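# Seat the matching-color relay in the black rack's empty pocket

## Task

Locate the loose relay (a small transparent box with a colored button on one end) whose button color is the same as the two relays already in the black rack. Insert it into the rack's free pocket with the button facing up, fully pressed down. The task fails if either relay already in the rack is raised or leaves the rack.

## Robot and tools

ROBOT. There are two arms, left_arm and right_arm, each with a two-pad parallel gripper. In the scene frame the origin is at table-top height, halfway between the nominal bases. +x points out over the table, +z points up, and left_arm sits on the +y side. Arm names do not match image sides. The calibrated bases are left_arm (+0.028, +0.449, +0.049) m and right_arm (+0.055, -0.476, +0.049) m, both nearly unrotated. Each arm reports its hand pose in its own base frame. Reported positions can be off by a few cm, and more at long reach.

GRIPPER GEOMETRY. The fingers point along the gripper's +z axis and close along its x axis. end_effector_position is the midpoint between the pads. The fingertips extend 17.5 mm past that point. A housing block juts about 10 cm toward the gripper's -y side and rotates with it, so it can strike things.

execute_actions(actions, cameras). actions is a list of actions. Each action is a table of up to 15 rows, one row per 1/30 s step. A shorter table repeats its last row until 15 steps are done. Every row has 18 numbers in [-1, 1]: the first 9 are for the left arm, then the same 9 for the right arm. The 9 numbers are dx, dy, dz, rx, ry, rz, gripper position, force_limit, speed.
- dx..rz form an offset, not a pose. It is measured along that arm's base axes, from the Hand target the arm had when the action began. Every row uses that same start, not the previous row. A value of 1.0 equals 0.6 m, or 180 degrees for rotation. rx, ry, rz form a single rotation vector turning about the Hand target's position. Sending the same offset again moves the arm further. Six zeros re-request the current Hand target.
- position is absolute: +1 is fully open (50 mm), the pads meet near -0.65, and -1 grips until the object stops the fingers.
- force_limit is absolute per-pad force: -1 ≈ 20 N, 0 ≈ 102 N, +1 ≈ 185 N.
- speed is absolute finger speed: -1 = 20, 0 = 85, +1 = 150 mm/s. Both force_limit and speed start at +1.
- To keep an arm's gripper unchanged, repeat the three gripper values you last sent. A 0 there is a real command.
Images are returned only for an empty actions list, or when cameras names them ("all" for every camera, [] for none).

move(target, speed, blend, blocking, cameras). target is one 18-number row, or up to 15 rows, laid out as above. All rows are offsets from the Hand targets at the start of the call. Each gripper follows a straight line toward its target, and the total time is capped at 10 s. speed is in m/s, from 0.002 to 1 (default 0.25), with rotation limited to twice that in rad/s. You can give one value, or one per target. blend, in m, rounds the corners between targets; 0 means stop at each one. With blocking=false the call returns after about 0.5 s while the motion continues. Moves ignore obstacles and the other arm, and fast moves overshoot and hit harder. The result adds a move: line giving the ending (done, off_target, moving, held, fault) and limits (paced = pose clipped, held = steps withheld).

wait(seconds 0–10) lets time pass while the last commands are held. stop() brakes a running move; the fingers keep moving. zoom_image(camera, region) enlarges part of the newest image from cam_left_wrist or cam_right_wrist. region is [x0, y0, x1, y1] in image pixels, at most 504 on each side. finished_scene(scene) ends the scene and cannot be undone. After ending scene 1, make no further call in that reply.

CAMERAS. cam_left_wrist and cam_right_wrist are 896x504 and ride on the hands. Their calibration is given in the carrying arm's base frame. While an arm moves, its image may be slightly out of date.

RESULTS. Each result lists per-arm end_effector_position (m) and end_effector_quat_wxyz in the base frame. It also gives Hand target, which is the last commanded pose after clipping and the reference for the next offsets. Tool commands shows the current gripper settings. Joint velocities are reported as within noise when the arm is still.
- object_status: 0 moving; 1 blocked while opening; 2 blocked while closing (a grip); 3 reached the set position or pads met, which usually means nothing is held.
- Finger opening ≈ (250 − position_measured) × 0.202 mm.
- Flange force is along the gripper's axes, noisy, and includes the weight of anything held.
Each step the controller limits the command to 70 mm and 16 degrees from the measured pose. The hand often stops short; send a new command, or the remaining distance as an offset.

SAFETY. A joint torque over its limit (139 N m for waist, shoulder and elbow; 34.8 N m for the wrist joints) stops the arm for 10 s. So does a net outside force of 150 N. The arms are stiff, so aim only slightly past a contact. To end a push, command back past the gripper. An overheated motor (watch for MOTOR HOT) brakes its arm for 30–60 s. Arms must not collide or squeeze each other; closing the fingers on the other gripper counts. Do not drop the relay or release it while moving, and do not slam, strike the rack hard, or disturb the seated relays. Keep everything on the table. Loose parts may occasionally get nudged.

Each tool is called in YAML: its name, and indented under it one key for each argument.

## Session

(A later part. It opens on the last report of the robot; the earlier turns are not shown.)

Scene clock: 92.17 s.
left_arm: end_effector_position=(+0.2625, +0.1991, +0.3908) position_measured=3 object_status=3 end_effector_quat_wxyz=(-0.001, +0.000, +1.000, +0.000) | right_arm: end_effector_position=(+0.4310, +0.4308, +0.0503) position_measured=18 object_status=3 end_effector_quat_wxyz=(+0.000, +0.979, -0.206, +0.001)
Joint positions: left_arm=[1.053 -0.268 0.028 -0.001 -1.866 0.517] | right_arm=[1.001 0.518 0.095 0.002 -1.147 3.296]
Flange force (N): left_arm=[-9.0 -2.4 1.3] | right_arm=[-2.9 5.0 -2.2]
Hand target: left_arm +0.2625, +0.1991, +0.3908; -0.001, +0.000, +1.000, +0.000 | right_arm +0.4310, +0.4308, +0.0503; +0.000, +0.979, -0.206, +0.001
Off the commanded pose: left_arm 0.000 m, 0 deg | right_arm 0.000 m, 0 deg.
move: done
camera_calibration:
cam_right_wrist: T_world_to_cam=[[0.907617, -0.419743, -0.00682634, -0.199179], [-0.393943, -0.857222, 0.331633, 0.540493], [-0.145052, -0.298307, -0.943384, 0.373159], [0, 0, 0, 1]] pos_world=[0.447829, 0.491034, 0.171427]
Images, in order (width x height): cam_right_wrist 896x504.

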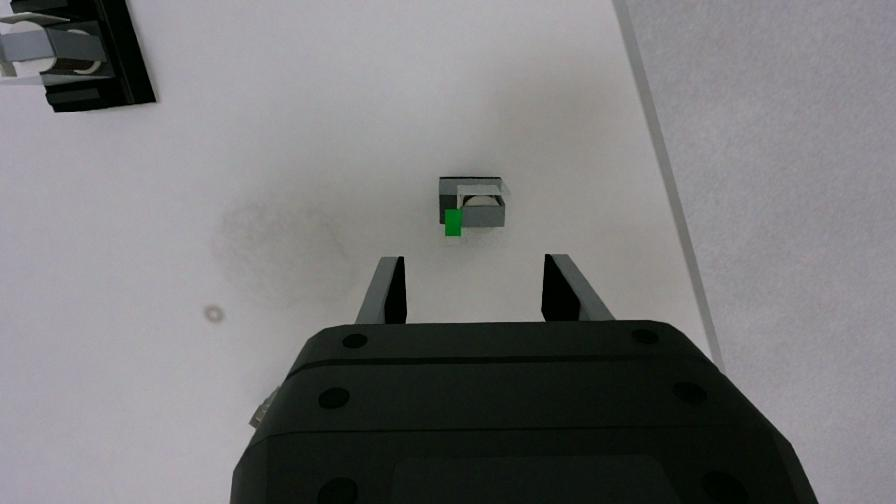

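move:
  target:
    - [0,0,0,0,0,0,1,0,0,0.0128,0.028,0,0,0,0,0.9,-0.6,-0.8]
  speed: 0.08
  cameras: ["cam_right_wrist"]

Scene clock: 95.30 s.
left_arm: end_effector_position=(+0.2625, +0.1991, +0.3908) position_measured=3 object_status=3 end_effector_quat_wxyz=(-0.001, +0.000, +1.000, +0.000) | right_arm: end_effector_position=(+0.4387, +0.4476, +0.0503) position_measured=18 object_status=3 end_effector_quat_wxyz=(+0.000, +0.979, -0.206, +0.001)
Joint positions: left_arm=[1.053 -0.268 0.028 -0.001 -1.866 0.517] | right_arm=[1.006 0.558 0.156 0.002 -1.169 3.291]
Flange force (N): left_arm=[-9.2 -2.7 0.9] | right_arm=[-2.6 4.2 -2.1]
Hand target: left_arm +0.2625, +0.1991, +0.3908; -0.001, +0.000, +1.000, +0.000 | right_arm +0.4387, +0.4476, +0.0503; +0.000, +0.979, -0.206, +0.001
Off the commanded pose: left_arm 0.000 m, 0 deg | right_arm 0.000 m, 0 deg.
move: done
camera_calibration:
cam_right_wrist: T_world_to_cam=[[0.907687, -0.419596, -0.00664847, -0.199385], [-0.393856, -0.857259, 0.33164, 0.55786], [-0.144854, -0.298406, -0.943383, 0.379232], [0, 0, 0, 1]] pos_world=[0.455628, 0.507735, 0.171427]
Images, in order (width x height): cam_right_wrist 896x504.

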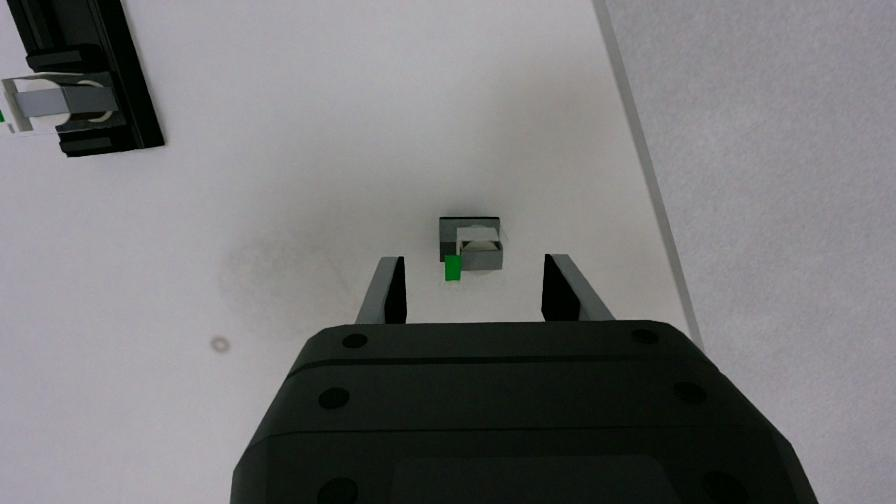

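move:
  target:
    - [0,0,0,0,0,0,1,0,0,0,0,-0.0995,0,0,0,0.9,-0.6,-0.8]
    - [0,0,0,0,0,0,1,0,0,0,0,-0.0995,0,0,0,-1,-0.8,-0.7]
  speed: 0.08
  cameras: ["cam_right_wrist"]

Scene clock: 98.10 s.
left_arm: end_effector_position=(+0.2625, +0.1991, +0.3908) position_measured=3 object_status=3 end_effector_quat_wxyz=(-0.001, +0.000, +1.000, +0.000) | right_arm: end_effector_position=(+0.4387, +0.4476, -0.0094) position_measured=116 object_status=2 end_effector_quat_wxyz=(+0.000, +0.979, -0.206, +0.001)
Joint positions: left_arm=[1.053 -0.268 0.028 -0.001 -1.866 0.517] | right_arm=[1.006 0.623 0.105 0.003 -1.052 3.291]
Flange force (N): left_arm=[-9.4 -2.5 1.2] | right_arm=[-2.6 4.6 -2.9]
Hand target: left_arm +0.2625, +0.1991, +0.3908; -0.001, +0.000, +1.000, +0.000 | right_arm +0.4387, +0.4476, -0.0094; +0.000, +0.979, -0.206, +0.001
Off the commanded pose: left_arm 0.000 m, 0 deg | right_arm 0.000 m, 0 deg.
move: done
camera_calibration:
cam_right_wrist: T_world_to_cam=[[0.907673, -0.419625, -0.00673355, -0.19971], [-0.393852, -0.857246, 0.331677, 0.577732], [-0.144952, -0.298402, -0.943369, 0.322983], [0, 0, 0, 1]] pos_world=[0.455629, 0.507835, 0.111727]
Images, in order (width x height): cam_right_wrist 896x504.

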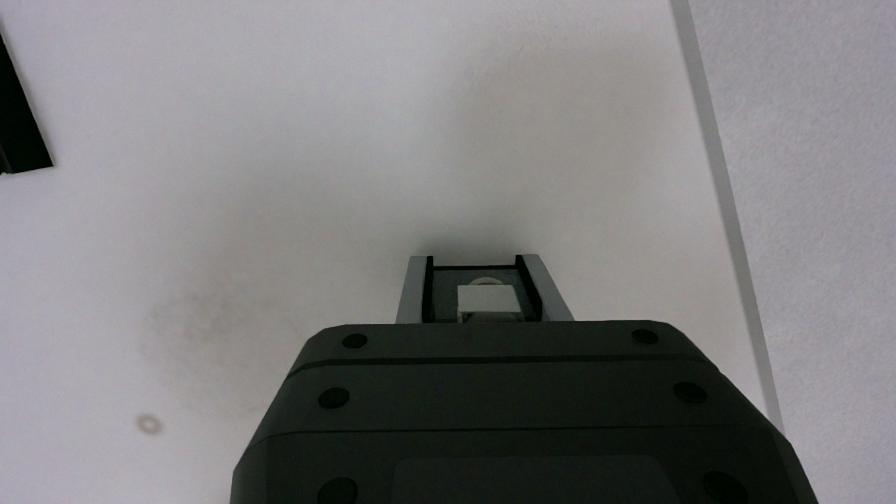

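move:
  target:
    - [0,0,0,0,0,0,1,0,0,0,0,0.1823,0,0,0,-1,-0.8,-0.7]
    - [0,0,0,0,0,0,1,0,0,-0.1945,0.2207,0.1823,0,0,0.0194,-1,-0.8,-0.7]
  speed: 0.12
  blend: 0.02
  cameras: ["cam_right_wrist"]

Scene clock: 102.30 s.
left_arm: end_effector_position=(+0.2625, +0.1991, +0.3908) position_measured=3 object_status=3 end_effector_quat_wxyz=(-0.001, +0.000, +1.000, +0.000) | right_arm: end_effector_position=(+0.3220, +0.5800, +0.1000) position_measured=116 object_status=2 end_effector_quat_wxyz=(+0.000, +0.984, -0.176, +0.001)
Joint positions: left_arm=[1.053 -0.268 0.028 -0.001 -1.866 0.517] | right_arm=[1.262 0.608 0.355 0.002 -1.319 3.096]
Flange force (N): left_arm=[-9.1 -2.5 1.0] | right_arm=[-1.9 7.0 -1.4]
Hand target: left_arm +0.2625, +0.1991, +0.3908; -0.001, +0.000, +1.000, +0.000 | right_arm +0.3220, +0.5800, +0.1000; +0.000, +0.984, -0.176, +0.001
Off the commanded pose: left_arm 0.000 m, 0 deg | right_arm 0.000 m, 0 deg.
move: done
camera_calibration:
cam_right_wrist: T_world_to_cam=[[0.931511, -0.363651, -0.00675421, -0.0776501], [-0.340988, -0.879618, 0.331662, 0.604909], [-0.126551, -0.306644, -0.943374, 0.447624], [0, 0, 0, 1]] pos_world=[0.335246, 0.641112, 0.221127]
Images, in order (width x height): cam_right_wrist 896x504.

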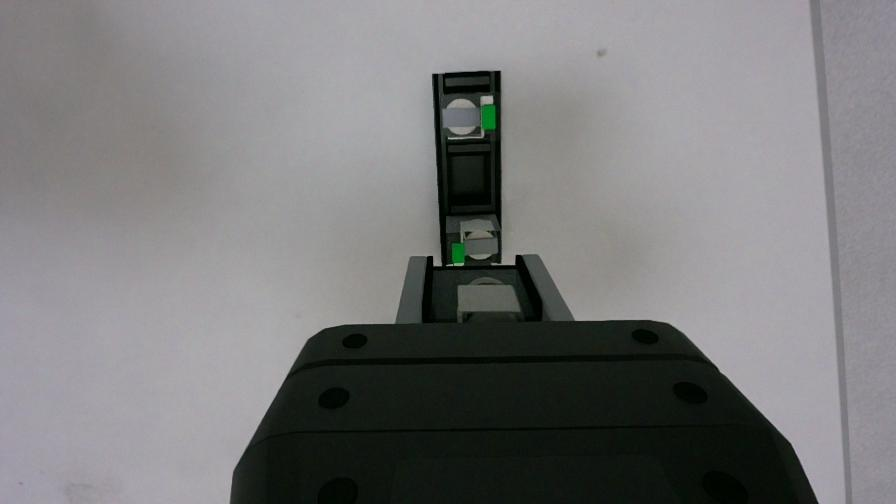

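move:
  target:
    - [0,0,0,0,0,0,1,0,0,0.0203,0.0442,0,0,0,0.0039,-1,-0.8,-0.7]
    - [0,0,0,0,0,0,1,0,0,0.0203,0.0442,-0.0583,0,0,0.0039,-1,-0.8,-0.7]
  speed: 0.08
  blend: 0.005
  cameras: ["cam_right_wrist"]

Scene clock: 107.50 s.
left_arm: end_effector_position=(+0.2625, +0.1991, +0.3908) position_measured=3 object_status=3 end_effector_quat_wxyz=(-0.001, +0.000, +1.000, +0.000) | right_arm: end_effector_position=(+0.3342, +0.6066, +0.0650) position_measured=116 object_status=2 end_effector_quat_wxyz=(+0.000, +0.985, -0.170, +0.001)
Joint positions: left_arm=[1.053 -0.268 0.028 -0.001 -1.866 0.517] | right_arm=[1.257 0.707 0.431 0.002 -1.295 3.114]
Flange force (N): left_arm=[-9.3 -2.4 0.8] | right_arm=[-1.3 6.0 -1.5]
Hand target: left_arm +0.2625, +0.1991, +0.3908; -0.001, +0.000, +1.000, +0.000 | right_arm +0.3342, +0.6066, +0.0650; +0.000, +0.985, -0.170, +0.001
Off the commanded pose: left_arm 0.000 m, 0 deg | right_arm 0.000 m, 0 deg.
move: done
camera_calibration:
cam_right_wrist: T_world_to_cam=[[0.935914, -0.352162, -0.00680565, -0.0879911], [-0.33013, -0.883771, 0.331606, 0.642908], [-0.122794, -0.308108, -0.943393, 0.423915], [0, 0, 0, 1]] pos_world=[0.346649, 0.667808, 0.186127]
Images, in order (width x height): cam_right_wrist 896x504.

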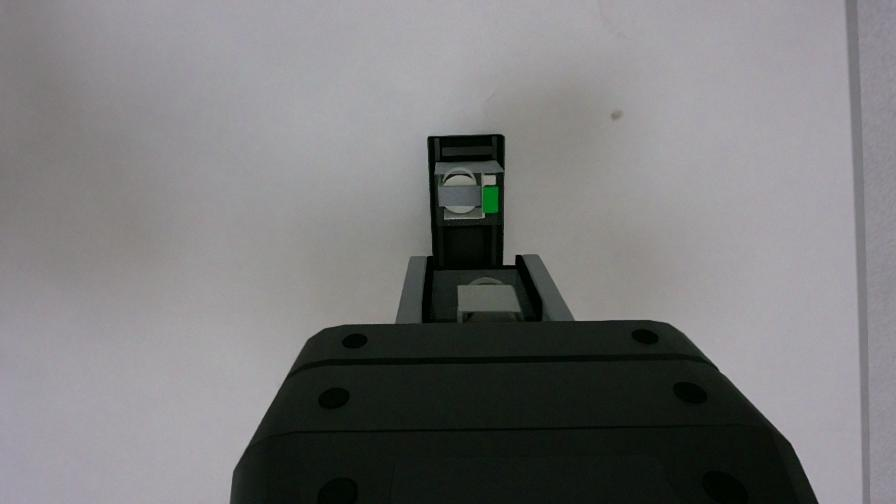

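move:
  target:
    - [0,0,0,0,0,0,1,0,0,0,0,-0.075,0,0,0,-1,-0.8,-0.7]
    - [0,0,0,0,0,0,1,0,0,0,0,-0.0883,0,0,0,-1,-0.8,-0.7]
  speed: [0.06,0.02]
  blend: 0.005
  cameras: ["cam_right_wrist"]

Scene clock: 110.33 s.
left_arm: end_effector_position=(+0.2625, +0.1991, +0.3908) position_measured=3 object_status=3 end_effector_quat_wxyz=(-0.001, +0.000, +1.000, +0.000) | right_arm: end_effector_position=(+0.3342, +0.6066, +0.0121) position_measured=116 object_status=2 end_effector_quat_wxyz=(+0.000, +0.985, -0.170, +0.001)
Joint positions: left_arm=[1.053 -0.268 0.028 -0.001 -1.866 0.517] | right_arm=[1.257 0.752 0.376 0.002 -1.195 3.113]
Flange force (N): left_arm=[-9.5 -2.4 0.5] | right_arm=[-1.9 6.7 -21.7]
Hand target: left_arm +0.2625, +0.1991, +0.3908; -0.001, +0.000, +1.000, +0.000 | right_arm +0.3342, +0.6066, +0.0120; +0.000, +0.985, -0.170, +0.001
Off the commanded pose: left_arm 0.000 m, 0 deg | right_arm 0.000 m, 0 deg.
move: done; blend cut to 0.004 m at target 1
camera_calibration:
cam_right_wrist: T_world_to_cam=[[0.935892, -0.352224, -0.00671866, -0.088313], [-0.330235, -0.883787, 0.331459, 0.660516], [-0.122686, -0.307991, -0.943446, 0.3739], [0, 0, 0, 1]] pos_world=[0.346649, 0.667807, 0.133227]
Images, in order (width x height): cam_right_wrist 896x504.

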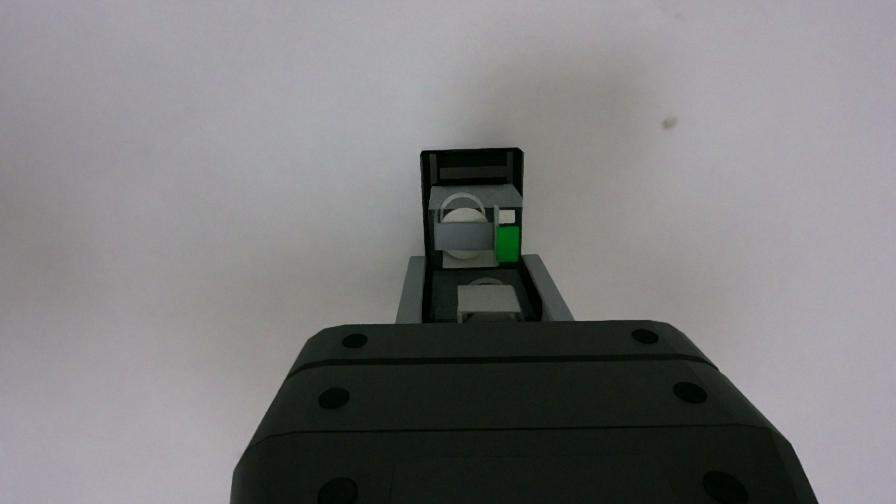

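move:
  target:
    - [0,0,0,0,0,0,1,0,0,0,0,-0.005,0,0,0,-1,-0.8,-0.7]
  speed: 0.02

move:
  target:
    - [0,0,0,0,0,0,1,0,0,0,0,-0.0033,0,0,0,-1,-0.8,-0.7]
  speed: 0.02

Scene clock: 112.13 s.
left_arm: end_effector_position=(+0.2625, +0.1991, +0.3908) position_measured=3 object_status=3 end_effector_quat_wxyz=(-0.001, +0.000, +1.000, +0.000) | right_arm: end_effector_position=(+0.3342, +0.6066, +0.0090) position_measured=116 object_status=2 end_effector_quat_wxyz=(+0.000, +0.985, -0.170, +0.001)
Joint positions: left_arm=[1.053 -0.268 0.028 -0.001 -1.866 0.517] | right_arm=[1.257 0.755 0.373 0.002 -1.189 3.113]
Flange force (N): left_arm=[-9.4 -2.4 0.6] | right_arm=[-1.6 6.6 -1.8]
Hand target: left_arm +0.2625, +0.1991, +0.3908; -0.001, +0.000, +1.000, +0.000 | right_arm +0.3342, +0.6066, +0.0090; +0.000, +0.985, -0.170, +0.001
Off the commanded pose: left_arm 0.000 m, 0 deg | right_arm 0.000 m, 0 deg.
move: done

Scene clock: 112.83 s.
left_arm: end_effector_position=(+0.2625, +0.1991, +0.3908) position_measured=3 object_status=3 end_effector_quat_wxyz=(-0.001, +0.000, +1.000, +0.000) | right_arm: end_effector_position=(+0.3342, +0.6066, +0.0071) position_measured=116 object_status=2 end_effector_quat_wxyz=(+0.000, +0.985, -0.170, +0.001)
Joint positions: left_arm=[1.053 -0.268 0.028 -0.001 -1.866 0.517] | right_arm=[1.257 0.757 0.372 0.002 -1.186 3.113]
Flange force (N): left_arm=[-9.0 -2.8 0.8] | right_arm=[-1.5 5.6 -2.3]
Hand target: left_arm +0.2625, +0.1991, +0.3908; -0.001, +0.000, +1.000, +0.000 | right_arm +0.3342, +0.6066, +0.0071; +0.000, +0.985, -0.170, +0.001
Off the commanded pose: left_arm 0.000 m, 0 deg | right_arm 0.000 m, 0 deg.
move: done

Popped in, no force. Continue.

move:
  target:
    - [0,0,0,0,0,0,1,0,0,0,0,-0.0067,0,0,0,-1,-0.8,-0.7]
  speed: 0.02

move:
  target:
    - [0,0,0,0,0,0,1,0,0,0,0,-0.0042,0,0,0,-1,-0.8,-0.7]
  speed: 0.02

move:
  target:
    - [0,0,0,0,0,0,1,0,0,0,0,-0.0018,0,0,0,-1,-0.8,-0.7]
  speed: 0.02

Scene clock: 114.63 s.
left_arm: end_effector_position=(+0.2625, +0.1991, +0.3908) position_measured=3 object_status=3 end_effector_quat_wxyz=(-0.001, +0.000, +1.000, +0.000) | right_arm: end_effector_position=(+0.3342, +0.6066, +0.0030) position_measured=116 object_status=2 end_effector_quat_wxyz=(+0.000, +0.985, -0.170, +0.001)
Joint positions: left_arm=[1.053 -0.268 0.028 -0.001 -1.866 0.517] | right_arm=[1.257 0.761 0.368 0.002 -1.178 3.113]
Flange force (N): left_arm=[-9.5 -2.6 0.8] | right_arm=[-1.8 6.1 -2.2]
Hand target: left_arm +0.2625, +0.1991, +0.3908; -0.001, +0.000, +1.000, +0.000 | right_arm +0.3342, +0.6066, +0.0030; +0.000, +0.985, -0.170, +0.001
Off the commanded pose: left_arm 0.000 m, 0 deg | right_arm 0.000 m, 0 deg.
move: done

Scene clock: 115.33 s.
left_arm: end_effector_position=(+0.2625, +0.1991, +0.3908) position_measured=3 object_status=3 end_effector_quat_wxyz=(-0.001, +0.000, +1.000, +0.000) | right_arm: end_effector_position=(+0.3342, +0.6066, +0.0005) position_measured=116 object_status=2 end_effector_quat_wxyz=(+0.000, +0.985, -0.170, +0.001)
Joint positions: left_arm=[1.053 -0.268 0.028 -0.001 -1.866 0.517] | right_arm=[1.257 0.764 0.366 0.002 -1.174 3.113]
Flange force (N): left_arm=[-9.2 -2.3 0.8] | right_arm=[-1.3 5.5 -1.4]
Hand target: left_arm +0.2625, +0.1991, +0.3908; -0.001, +0.000, +1.000, +0.000 | right_arm +0.3342, +0.6066, +0.0005; +0.000, +0.985, -0.170, +0.001
Off the commanded pose: left_arm 0.000 m, 0 deg | right_arm 0.000 m, 0 deg.
move: done

Scene clock: 116.03 s.
left_arm: end_effector_position=(+0.2625, +0.1991, +0.3908) position_measured=3 object_status=3 end_effector_quat_wxyz=(-0.001, +0.000, +1.000, +0.000) | right_arm: end_effector_position=(+0.3342, +0.6066, -0.0005) position_measured=116 object_status=2 end_effector_quat_wxyz=(+0.000, +0.985, -0.170, +0.001)
Joint positions: left_arm=[1.053 -0.268 0.028 -0.001 -1.866 0.517] | right_arm=[1.257 0.765 0.366 0.002 -1.172 3.113]
Flange force (N): left_arm=[-9.1 -2.7 1.2] | right_arm=[-5.0 13.2 -38.0]
Hand target: left_arm +0.2625, +0.1991, +0.3908; -0.001, +0.000, +1.000, +0.000 | right_arm +0.3342, +0.6066, -0.0006; +0.000, +0.985, -0.170, +0.001
Off the commanded pose: left_arm 0.000 m, 0 deg | right_arm 0.000 m, 0 deg.
move: done

Seat contact. Small push further.

move:
  target:
    - [0,0,0,0,0,0,1,0,0,0,0,-0.0017,0,0,0,-1,-0.8,-0.7]
  speed: 0.02

Scene clock: 117.27 s.
left_arm: end_effector_position=(+0.2625, +0.1991, +0.3908) position_measured=3 object_status=3 end_effector_quat_wxyz=(-0.001, +0.000, +1.000, +0.000) | right_arm: end_effector_position=(+0.3342, +0.6066, -0.0014) position_measured=116 object_status=2 end_effector_quat_wxyz=(+0.000, +0.985, -0.170, +0.001)
Joint positions: left_arm=[1.053 -0.268 0.028 -0.001 -1.866 0.517] | right_arm=[1.257 0.766 0.365 0.002 -1.17 3.113]
Flange force (N): left_arm=[-8.8 -2.6 1.1] | right_arm=[-15.1 31.7 -106.6]
Hand target: left_arm +0.2625, +0.1991, +0.3908; -0.001, +0.000, +1.000, +0.000 | right_arm +0.3342, +0.6066, -0.0016; +0.000, +0.985, -0.170, +0.001
Off the commanded pose: left_arm 0.000 m, 0 deg | right_arm 0.000 m, 0 deg.
move: done

Seated. Back up, release, rise.

move:
  target:
    - [0,0,0,0,0,0,1,0,0,0,0,0.0018,0,0,0,-1,-0.8,-0.7]
    - [0,0,0,0,0,0,1,0,0,0,0,0.0018,0,0,0,0.2,-0.8,-0.9]
    - [0,0,0,0,0,0,1,0,0,0,0,0.15,0,0,0,0.2,-0.8,-0.9]
  speed: [0.02,0.05,0.1]
  cameras: ["cam_right_wrist"]

Scene clock: 120.67 s.
left_arm: end_effector_position=(+0.2625, +0.1991, +0.3908) position_measured=3 object_status=3 end_effector_quat_wxyz=(-0.001, +0.000, +1.000, +0.000) | right_arm: end_effector_position=(+0.3342, +0.6065, +0.0884) position_measured=116 object_status=2 end_effector_quat_wxyz=(+0.000, +0.985, -0.170, +0.001)
Joint positions: left_arm=[1.053 -0.268 0.028 -0.001 -1.866 0.517] | right_arm=[1.257 0.692 0.461 0.002 -1.341 3.114]
Flange force (N): left_arm=[-8.7 -2.7 1.0] | right_arm=[-2.0 9.3 0.4]
Hand target: left_arm +0.2625, +0.1991, +0.3908; -0.001, +0.000, +1.000, +0.000 | right_arm +0.3342, +0.6066, +0.0884; +0.000, +0.985, -0.170, +0.001
Off the commanded pose: left_arm 0.000 m, 0 deg | right_arm 0.000 m, 0 deg.
move: done
camera_calibration:
cam_right_wrist: T_world_to_cam=[[0.935917, -0.352161, -0.00653169, -0.0878892], [-0.330201, -0.883706, 0.33171, 0.635108], [-0.122587, -0.308296, -0.943359, 0.446037], [0, 0, 0, 1]] pos_world=[0.346649, 0.667809, 0.209527]
Images, in order (width x height): cam_right_wrist 896x504.

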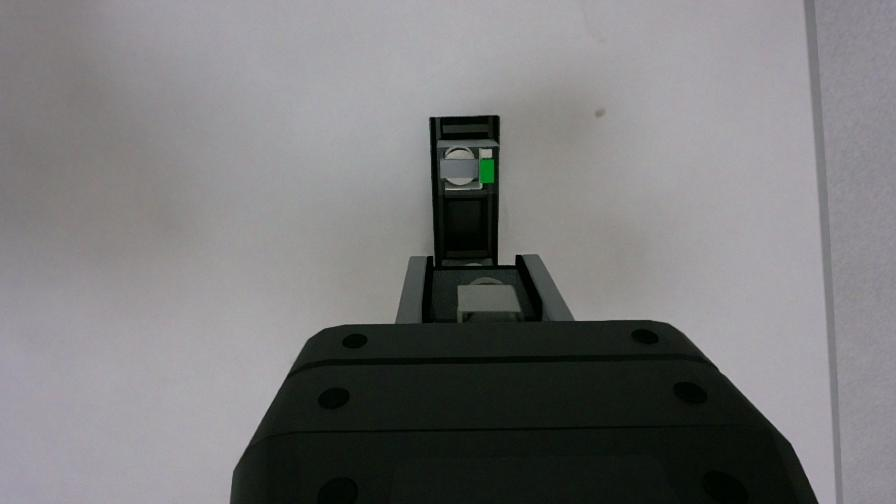

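move:
  target:
    - [0,0,0,0,0,0,1,0,0,0,0,-0.115,0,0,0,-1,-0.8,-0.7]
    - [0,0,0,0,0,0,1,0,0,0,0,-0.1457,0,0,0,-1,-0.8,-0.7]
  speed: [0.08,0.02]
  blend: 0.004

move:
  target:
    - [0,0,0,0,0,0,1,0,0,0,0,-0.0028,0,0,0,-1,-0.8,-0.7]
  speed: 0.02

Scene clock: 123.80 s.
left_arm: end_effector_position=(+0.2625, +0.1991, +0.3908) position_measured=3 object_status=3 end_effector_quat_wxyz=(-0.001, +0.000, +1.000, +0.000) | right_arm: end_effector_position=(+0.3342, +0.6066, +0.0010) position_measured=116 object_status=2 end_effector_quat_wxyz=(+0.000, +0.985, -0.170, +0.001)
Joint positions: left_arm=[1.053 -0.268 0.028 -0.001 -1.866 0.517] | right_arm=[1.257 0.763 0.367 0.002 -1.175 3.113]
Flange force (N): left_arm=[-9.2 -2.4 0.4] | right_arm=[-1.8 5.4 -1.6]
Hand target: left_arm +0.2625, +0.1991, +0.3908; -0.001, +0.000, +1.000, +0.000 | right_arm +0.3342, +0.6066, +0.0010; +0.000, +0.985, -0.170, +0.001
Off the commanded pose: left_arm 0.000 m, 0 deg | right_arm 0.000 m, 0 deg.
move: done

Scene clock: 124.50 s.
left_arm: end_effector_position=(+0.2625, +0.1991, +0.3908) position_measured=3 object_status=3 end_effector_quat_wxyz=(-0.001, +0.000, +1.000, +0.000) | right_arm: end_effector_position=(+0.3342, +0.6066, -0.0005) position_measured=116 object_status=2 end_effector_quat_wxyz=(+0.000, +0.985, -0.170, +0.001)
Joint positions: left_arm=[1.053 -0.268 0.028 -0.001 -1.866 0.517] | right_arm=[1.257 0.765 0.366 0.002 -1.172 3.113]
Flange force (N): left_arm=[-8.6 -3.0 0.8] | right_arm=[-5.1 13.4 -41.5]
Hand target: left_arm +0.2625, +0.1991, +0.3908; -0.001, +0.000, +1.000, +0.000 | right_arm +0.3342, +0.6066, -0.0007; +0.000, +0.985, -0.170, +0.001
Off the commanded pose: left_arm 0.000 m, 0 deg | right_arm 0.000 m, 0 deg.
move: done

move:
  target:
    - [0,0,0,0,0,0,1,0,0,0,0,-0.0015,0,0,0,-1,-0.8,-0.7]
  speed: 0.02

move:
  target:
    - [0,0,0,0,0,0,1,0,0,0,0,0.0015,0,0,0,-1,-0.8,-0.7]
    - [0,0,0,0,0,0,1,0,0,0,0,0.0015,0,0,0,0.5,-0.8,-0.9]
    - [0,0,0,0,0,0,1,0,0,-0.01,-0.025,0.15,0,0,0,0.5,-0.8,-0.9]
  speed: [0.02,0.05,0.1]
  blocking: false

stop:

Scene clock: 126.37 s.
left_arm: end_effector_position=(+0.2625, +0.1991, +0.3908) position_measured=3 object_status=3 end_effector_quat_wxyz=(-0.001, +0.000, +1.000, +0.000) | right_arm: end_effector_position=(+0.3342, +0.6066, -0.0015) position_measured=116 object_status=2 end_effector_quat_wxyz=(+0.000, +0.985, -0.170, +0.001)
Joint positions: left_arm=[1.053 -0.268 0.028 -0.001 -1.866 0.517] | right_arm=[1.257 0.766 0.365 0.002 -1.17 3.113]
Flange force (N): left_arm=[-9.0 -2.8 1.5] | right_arm=[-13.6 32.5 -106.9]
Hand target: left_arm +0.2625, +0.1991, +0.3908; -0.001, +0.000, +1.000, +0.000 | right_arm +0.3342, +0.6066, -0.0016; +0.000, +0.985, -0.170, +0.001
Off the commanded pose: left_arm 0.000 m, 0 deg | right_arm 0.000 m, 0 deg.
move: done

Scene clock: 126.87 s.
left_arm: end_effector_position=(+0.2625, +0.1991, +0.3908) position_measured=3 object_status=3 end_effector_quat_wxyz=(-0.001, +0.000, +1.000, +0.000) | right_arm: end_effector_position=(+0.3342, +0.6065, -0.0011) position_measured=116 object_status=2 end_effector_quat_wxyz=(+0.000, +0.985, -0.170, +0.001)
Joint positions: left_arm=[1.053 -0.268 0.028 -0.001 -1.866 0.517] | right_arm=[1.257 0.765 0.365 0.002 -1.171 3.113]
Flange force (N): left_arm=[-9.4 -2.2 0.6] | right_arm=[-11.1 22.1 -87.4]
Hand target: left_arm +0.2625, +0.1991, +0.3908; -0.001, +0.000, +1.000, +0.000 | right_arm +0.3342, +0.6066, -0.0007; +0.000, +0.985, -0.170, +0.001
Tool commands: left_gripper/position=+1.0 left_gripper/force_limit=+0.0 left_gripper/speed=+0.0 right_gripper/position=-1.0 right_gripper/force_limit=-0.8 right_gripper/speed=-0.7
Off the commanded pose: left_arm 0.000 m, 0 deg | right_arm 0.091 m, 0 deg.
move: running; path passed 1 of 3 targets; target 2's new numbers were not sent

Scene clock: 127.07 s.
left_arm: end_effector_position=(+0.2625, +0.1991, +0.3908) position_measured=3 object_status=3 end_effector_quat_wxyz=(-0.001, +0.000, +1.000, +0.000) | right_arm: end_effector_position=(+0.3342, +0.6065, -0.0009) position_measured=116 object_status=2 end_effector_quat_wxyz=(+0.000, +0.985, -0.170, +0.001)
Joint positions: left_arm=[1.053 -0.268 0.028 -0.001 -1.866 0.517] | right_arm=[1.257 0.765 0.365 0.002 -1.172 3.113]
Joint velocities: within noise
Flange force (N): left_arm=[-8.6 -2.8 0.8] | right_arm=[-7.7 16.4 -68.3]
Hand target: left_arm +0.2625, +0.1991, +0.3908; -0.001, +0.000, +1.000, +0.000 | right_arm +0.3342, +0.6066, -0.0007; +0.000, +0.985, -0.170, +0.001 (not the last commanded pose)
Tool commands: left_gripper/position=+1.0 left_gripper/force_limit=+0.0 left_gripper/speed=+0.0 right_gripper/position=-1.0 right_gripper/force_limit=-0.8 right_gripper/speed=-0.7
Off the commanded pose: left_arm 0.000 m, 0 deg | right_arm 0.091 m, 0 deg.
earlier move: stopped; path passed 1 of 3 targets; target 2's new numbers were not sent

move:
  target:
    - [0,0,0,0,0,0,1,0,0,0,0,0.0008,0,0,0,0.5,-0.8,-0.9]
  speed: 0.02

move:
  target:
    - [0,0,0,0,0,0,1,0,0,0,0,0.1,0,0,0,0.5,-0.8,-0.9]
    - [0,0,0,0,0,0,1,0,0,-0.008,-0.018,0.16,0,0,0,0.5,-0.8,-0.9]
  speed: 0.12
  blend: 0.01
  cameras: ["cam_right_wrist"]

Scene clock: 128.70 s.
left_arm: end_effector_position=(+0.2625, +0.1991, +0.3908) position_measured=3 object_status=3 end_effector_quat_wxyz=(-0.001, +0.000, +1.000, +0.000) | right_arm: end_effector_position=(+0.3342, +0.6065, -0.0003) position_measured=78 object_status=3 end_effector_quat_wxyz=(+0.000, +0.985, -0.170, +0.001)
Joint positions: left_arm=[1.053 -0.268 0.028 -0.001 -1.866 0.517] | right_arm=[1.257 0.765 0.366 0.002 -1.172 3.113]
Flange force (N): left_arm=[-9.1 -3.0 1.0] | right_arm=[-1.7 -0.4 -16.2]
Hand target: left_arm +0.2625, +0.1991, +0.3908; -0.001, +0.000, +1.000, +0.000 | right_arm +0.3342, +0.6066, -0.0002; +0.000, +0.985, -0.170, +0.001
Off the commanded pose: left_arm 0.000 m, 0 deg | right_arm 0.000 m, 0 deg.
move: done

Scene clock: 129.87 s.
left_arm: end_effector_position=(+0.2625, +0.1991, +0.3908) position_measured=3 object_status=3 end_effector_quat_wxyz=(-0.001, +0.000, +1.000, +0.000) | right_arm: end_effector_position=(+0.3294, +0.5957, +0.0957) position_measured=78 object_status=3 end_effector_quat_wxyz=(+0.000, +0.985, -0.170, +0.001)
Joint positions: left_arm=[1.053 -0.268 0.028 -0.001 -1.866 0.517] | right_arm=[1.259 0.656 0.421 0.002 -1.336 3.112]
Flange force (N): left_arm=[-8.9 -2.7 0.9] | right_arm=[-1.6 5.4 -0.7]
Hand target: left_arm +0.2625, +0.1991, +0.3908; -0.001, +0.000, +1.000, +0.000 | right_arm +0.3294, +0.5958, +0.0958; +0.000, +0.985, -0.170, +0.001
Off the commanded pose: left_arm 0.000 m, 0 deg | right_arm 0.000 m, 0 deg.
move: done
camera_calibration:
cam_right_wrist: T_world_to_cam=[[0.935935, -0.35211, -0.00665205, -0.087167], [-0.330111, -0.883728, 0.331741, 0.621534], [-0.122688, -0.308292, -0.943347, 0.449035], [0, 0, 0, 1]] pos_world=[0.341849, 0.657008, 0.216827]
Images, in order (width x height): cam_right_wrist 896x504.

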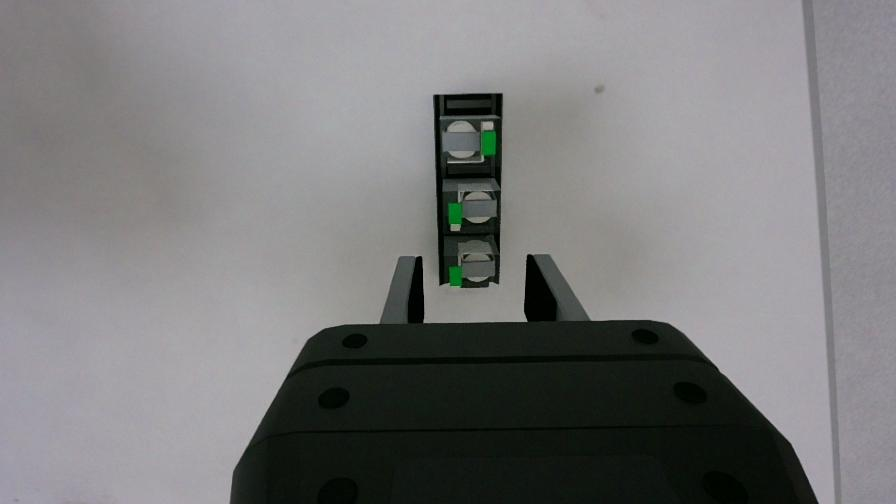

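Seated level with its neighbors.

finished_scene:
  scene: 3

The scene is finished: the task was done.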